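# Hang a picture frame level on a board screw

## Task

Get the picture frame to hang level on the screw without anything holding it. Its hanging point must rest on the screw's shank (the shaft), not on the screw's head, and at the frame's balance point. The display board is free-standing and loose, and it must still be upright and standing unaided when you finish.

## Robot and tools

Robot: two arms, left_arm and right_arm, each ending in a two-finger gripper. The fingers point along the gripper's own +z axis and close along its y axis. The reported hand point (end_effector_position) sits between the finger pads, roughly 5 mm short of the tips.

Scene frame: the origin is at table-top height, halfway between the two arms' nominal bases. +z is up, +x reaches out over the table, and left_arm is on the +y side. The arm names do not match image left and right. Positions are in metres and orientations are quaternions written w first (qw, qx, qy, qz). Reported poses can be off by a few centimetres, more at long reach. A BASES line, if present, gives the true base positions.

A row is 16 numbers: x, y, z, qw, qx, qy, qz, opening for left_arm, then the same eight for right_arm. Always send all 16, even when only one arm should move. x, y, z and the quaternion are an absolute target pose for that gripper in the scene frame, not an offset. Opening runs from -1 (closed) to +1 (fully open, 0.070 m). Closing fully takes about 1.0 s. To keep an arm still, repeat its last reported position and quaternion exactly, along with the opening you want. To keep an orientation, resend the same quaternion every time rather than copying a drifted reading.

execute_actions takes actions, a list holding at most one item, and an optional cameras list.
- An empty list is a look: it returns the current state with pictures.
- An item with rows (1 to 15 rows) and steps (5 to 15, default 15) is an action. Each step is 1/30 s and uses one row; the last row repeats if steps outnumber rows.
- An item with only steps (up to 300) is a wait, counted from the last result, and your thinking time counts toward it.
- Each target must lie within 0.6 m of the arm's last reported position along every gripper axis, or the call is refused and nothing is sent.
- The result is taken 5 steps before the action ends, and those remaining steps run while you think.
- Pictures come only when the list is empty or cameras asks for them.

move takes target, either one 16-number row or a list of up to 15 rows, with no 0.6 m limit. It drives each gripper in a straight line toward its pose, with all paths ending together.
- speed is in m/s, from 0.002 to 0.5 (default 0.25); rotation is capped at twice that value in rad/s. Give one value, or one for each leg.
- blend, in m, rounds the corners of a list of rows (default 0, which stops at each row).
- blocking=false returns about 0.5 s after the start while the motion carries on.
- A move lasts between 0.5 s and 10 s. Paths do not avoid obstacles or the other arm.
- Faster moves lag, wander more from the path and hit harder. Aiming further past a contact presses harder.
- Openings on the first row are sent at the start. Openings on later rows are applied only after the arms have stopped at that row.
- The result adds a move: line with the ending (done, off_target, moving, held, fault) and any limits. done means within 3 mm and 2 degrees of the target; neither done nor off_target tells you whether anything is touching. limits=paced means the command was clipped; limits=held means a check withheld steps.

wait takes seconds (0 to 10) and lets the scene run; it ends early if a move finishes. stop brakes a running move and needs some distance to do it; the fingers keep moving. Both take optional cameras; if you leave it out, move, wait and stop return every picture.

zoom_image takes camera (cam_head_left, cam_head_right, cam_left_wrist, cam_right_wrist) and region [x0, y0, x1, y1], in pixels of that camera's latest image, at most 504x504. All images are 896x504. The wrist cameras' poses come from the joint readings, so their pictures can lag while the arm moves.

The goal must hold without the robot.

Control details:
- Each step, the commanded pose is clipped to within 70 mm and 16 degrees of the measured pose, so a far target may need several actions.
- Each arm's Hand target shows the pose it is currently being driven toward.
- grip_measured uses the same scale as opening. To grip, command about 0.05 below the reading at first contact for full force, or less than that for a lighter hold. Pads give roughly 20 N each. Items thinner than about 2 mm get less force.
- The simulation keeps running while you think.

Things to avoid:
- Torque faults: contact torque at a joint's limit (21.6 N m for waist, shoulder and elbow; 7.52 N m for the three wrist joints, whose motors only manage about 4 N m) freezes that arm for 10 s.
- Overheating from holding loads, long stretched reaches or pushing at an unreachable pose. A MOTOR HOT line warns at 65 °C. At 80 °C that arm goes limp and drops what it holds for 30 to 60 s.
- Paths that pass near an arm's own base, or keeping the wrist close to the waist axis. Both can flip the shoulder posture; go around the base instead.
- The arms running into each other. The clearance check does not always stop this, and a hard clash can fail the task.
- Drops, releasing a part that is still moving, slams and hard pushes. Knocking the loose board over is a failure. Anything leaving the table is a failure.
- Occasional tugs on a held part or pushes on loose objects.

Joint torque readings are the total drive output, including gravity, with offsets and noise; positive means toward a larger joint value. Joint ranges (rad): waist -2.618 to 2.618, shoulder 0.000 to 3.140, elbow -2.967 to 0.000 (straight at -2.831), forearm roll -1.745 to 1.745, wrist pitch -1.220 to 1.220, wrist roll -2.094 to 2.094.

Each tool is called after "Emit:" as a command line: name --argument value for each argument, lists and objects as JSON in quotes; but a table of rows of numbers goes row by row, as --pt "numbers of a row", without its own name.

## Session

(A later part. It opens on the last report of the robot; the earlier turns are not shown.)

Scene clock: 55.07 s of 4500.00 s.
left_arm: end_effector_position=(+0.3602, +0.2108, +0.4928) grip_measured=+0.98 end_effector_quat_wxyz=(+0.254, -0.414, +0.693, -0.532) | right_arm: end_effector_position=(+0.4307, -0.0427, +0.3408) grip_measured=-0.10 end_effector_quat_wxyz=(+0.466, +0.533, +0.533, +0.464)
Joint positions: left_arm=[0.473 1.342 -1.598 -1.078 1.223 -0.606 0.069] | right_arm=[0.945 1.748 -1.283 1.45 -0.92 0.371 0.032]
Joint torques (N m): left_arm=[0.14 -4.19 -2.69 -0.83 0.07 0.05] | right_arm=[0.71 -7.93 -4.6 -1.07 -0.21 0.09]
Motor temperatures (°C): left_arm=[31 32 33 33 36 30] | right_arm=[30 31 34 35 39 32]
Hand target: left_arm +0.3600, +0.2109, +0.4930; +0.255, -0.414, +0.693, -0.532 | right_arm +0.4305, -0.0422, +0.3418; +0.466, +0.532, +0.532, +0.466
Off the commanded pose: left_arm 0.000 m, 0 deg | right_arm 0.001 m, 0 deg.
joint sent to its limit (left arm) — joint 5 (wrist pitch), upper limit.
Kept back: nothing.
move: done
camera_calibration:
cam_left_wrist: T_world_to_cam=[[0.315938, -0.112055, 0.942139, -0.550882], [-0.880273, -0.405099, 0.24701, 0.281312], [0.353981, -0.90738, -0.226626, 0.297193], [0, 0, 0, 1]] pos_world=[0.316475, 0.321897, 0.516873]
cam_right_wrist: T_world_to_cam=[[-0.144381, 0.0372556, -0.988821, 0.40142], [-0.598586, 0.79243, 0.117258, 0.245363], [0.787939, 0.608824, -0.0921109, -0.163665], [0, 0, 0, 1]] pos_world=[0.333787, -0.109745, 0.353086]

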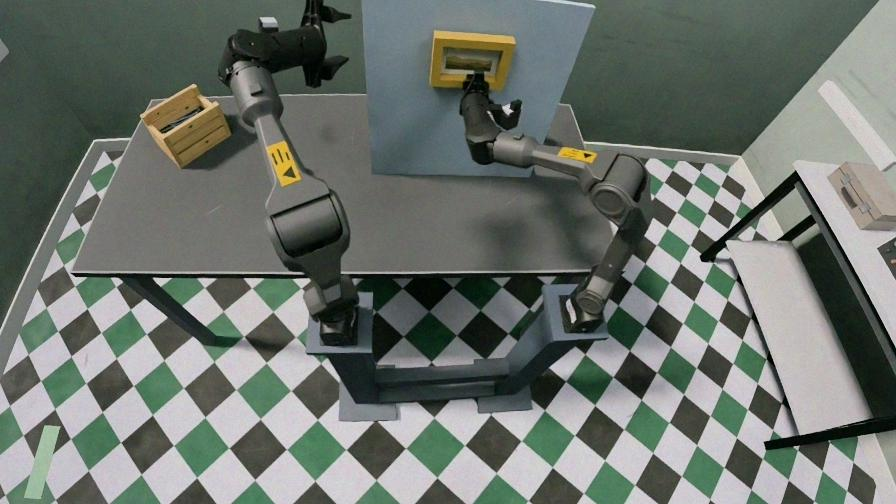

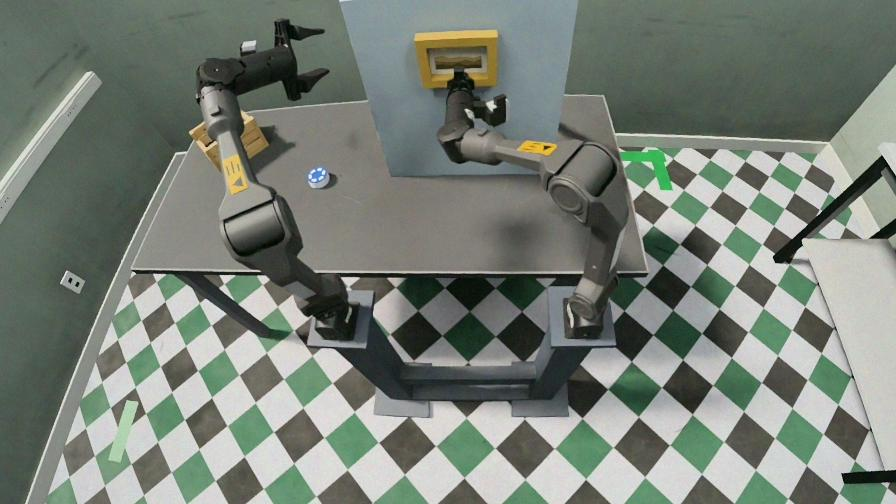

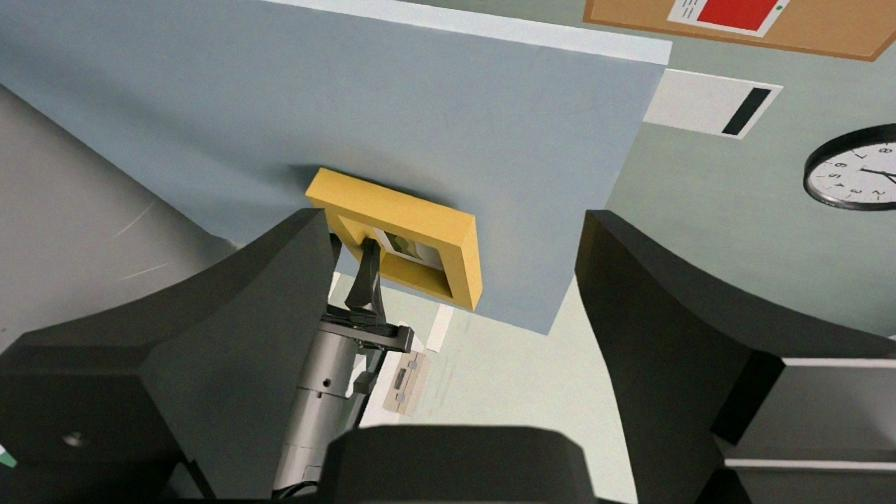

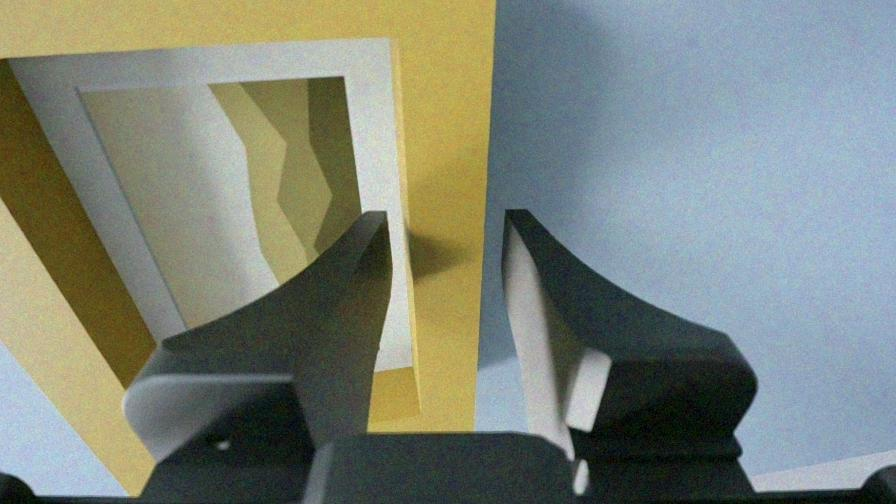

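Emit:
move --pt "0.36 0.211 0.493 0.254 -0.414 0.693 -0.532 1 0.4305 -0.0425 0.341 0.466 0.533 0.533 0.464 0.3" --pt "0.36 0.211 0.493 0.254 -0.414 0.693 -0.532 1 0.395 -0.0425 0.3425 0.466 0.533 0.533 0.464 0.3" --pt "0.36 0.211 0.493 0.254 -0.414 0.693 -0.532 1 0.34 -0.07 0.33 0.466 0.533 0.533 0.464 0.3" --speed '[0.1, 0.12, 0.25]' --blend '[0, 0.01, 0]'

Emit:
zoom_image --camera "cam_left_wrist" --region '[290, 130, 510, 330]'

Emit:
zoom_image --camera "cam_head_left" --region '[400, 0, 550, 120]'

Emit:
zoom_image --camera "cam_head_right" --region '[390, 10, 520, 105]'

Scene clock: 57.50 s of 4500.00 s.
left_arm: end_effector_position=(+0.3602, +0.2108, +0.4928) grip_measured=+0.98 end_effector_quat_wxyz=(+0.254, -0.414, +0.693, -0.532) | right_arm: end_effector_position=(+0.3397, -0.0703, +0.3300) grip_measured=+0.30 end_effector_quat_wxyz=(+0.466, +0.533, +0.533, +0.464)
Joint positions: left_arm=[0.473 1.342 -1.598 -1.078 1.223 -0.606 0.069] | right_arm=[1.162 1.523 -0.96 1.495 -1.127 0.462 0.046]
Joint torques (N m): left_arm=[-0.04 -4.03 -2.49 -0.84 0.05 0.04] | right_arm=[-0.44 -3.87 -4.28 -1.12 -0.28 -0.06]
Motor temperatures (°C): left_arm=[31 32 33 33 36 30] | right_arm=[30 31 34 35 39 32]
Hand target: left_arm +0.3600, +0.2109, +0.4930; +0.255, -0.414, +0.693, -0.532 | right_arm +0.3400, -0.0700, +0.3300; +0.466, +0.533, +0.533, +0.464
Off the commanded pose: left_arm 0.000 m, 0 deg | right_arm 0.000 m, 0 deg.
joint sent to its limit (left arm) — joint 5 (wrist pitch), upper limit.
Kept back: nothing.
move: done
camera_calibration:
cam_left_wrist: T_world_to_cam=[[0.315938, -0.112055, 0.942139, -0.550882], [-0.880273, -0.405099, 0.24701, 0.281312], [0.353981, -0.90738, -0.226626, 0.297193], [0, 0, 0, 1]] pos_world=[0.316475, 0.321897, 0.516873]
cam_right_wrist: T_world_to_cam=[[-0.145693, 0.0375986, -0.988615, 0.379037], [-0.597797, 0.792878, 0.118252, 0.213541], [0.788297, 0.608219, -0.0930409, -0.075987], [0, 0, 0, 1]] pos_world=[0.242778, -0.137346, 0.3424]

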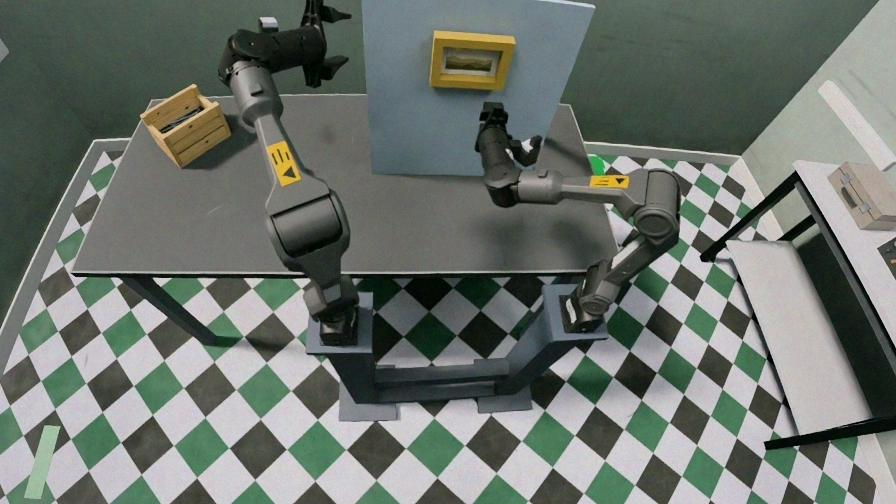

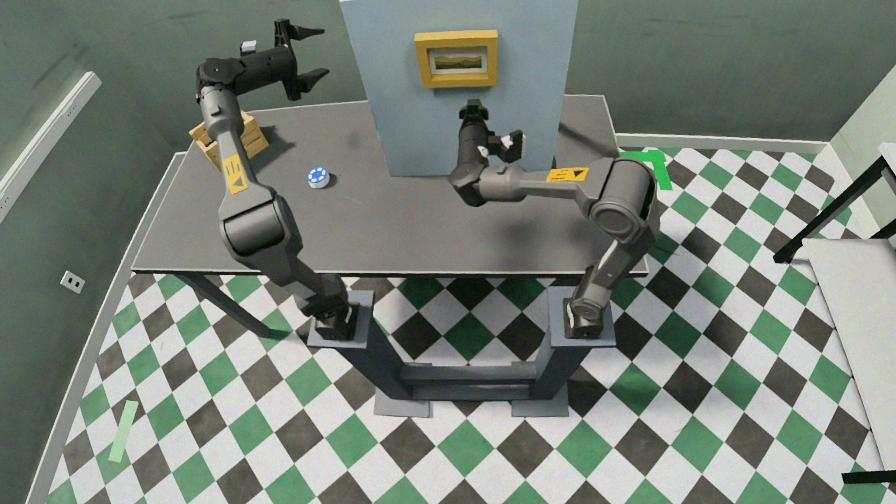

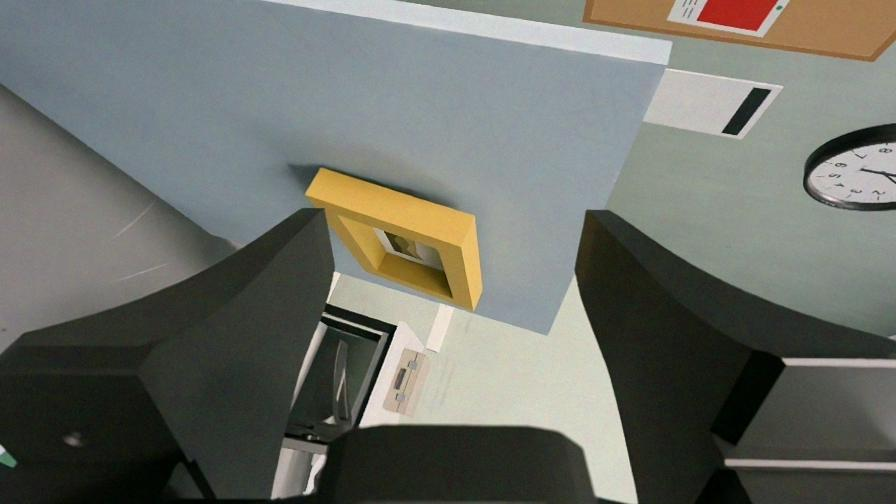

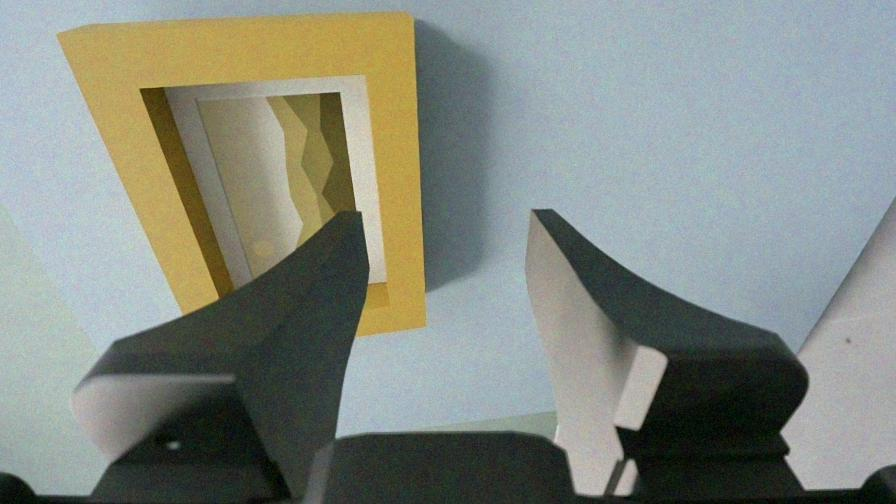

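Scaled by 2.291 from the camera's 896x504 image, which has a finer 1280x720 frame.

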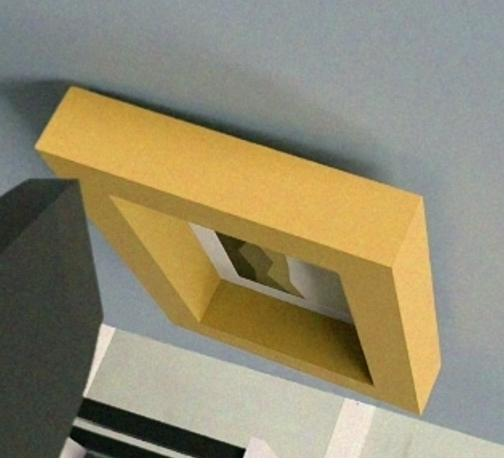

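Scaled by 3.360 from the camera's 896x504 image, which has a finer 1280x720 frame.

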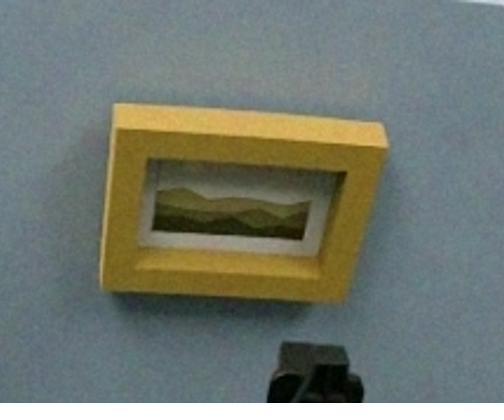

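Scaled by 3.877 from the camera's 896x504 image, which has a finer 1280x720 frame.

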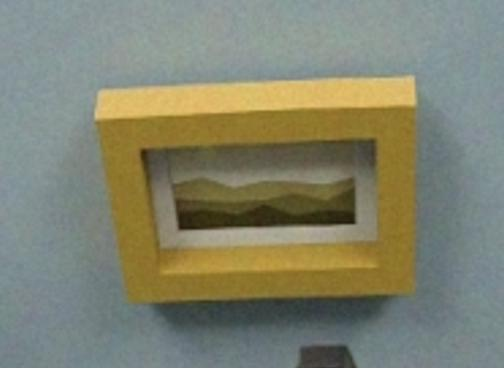

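Emit:
finished_scene --scene 1

The scene is finished: the task was done.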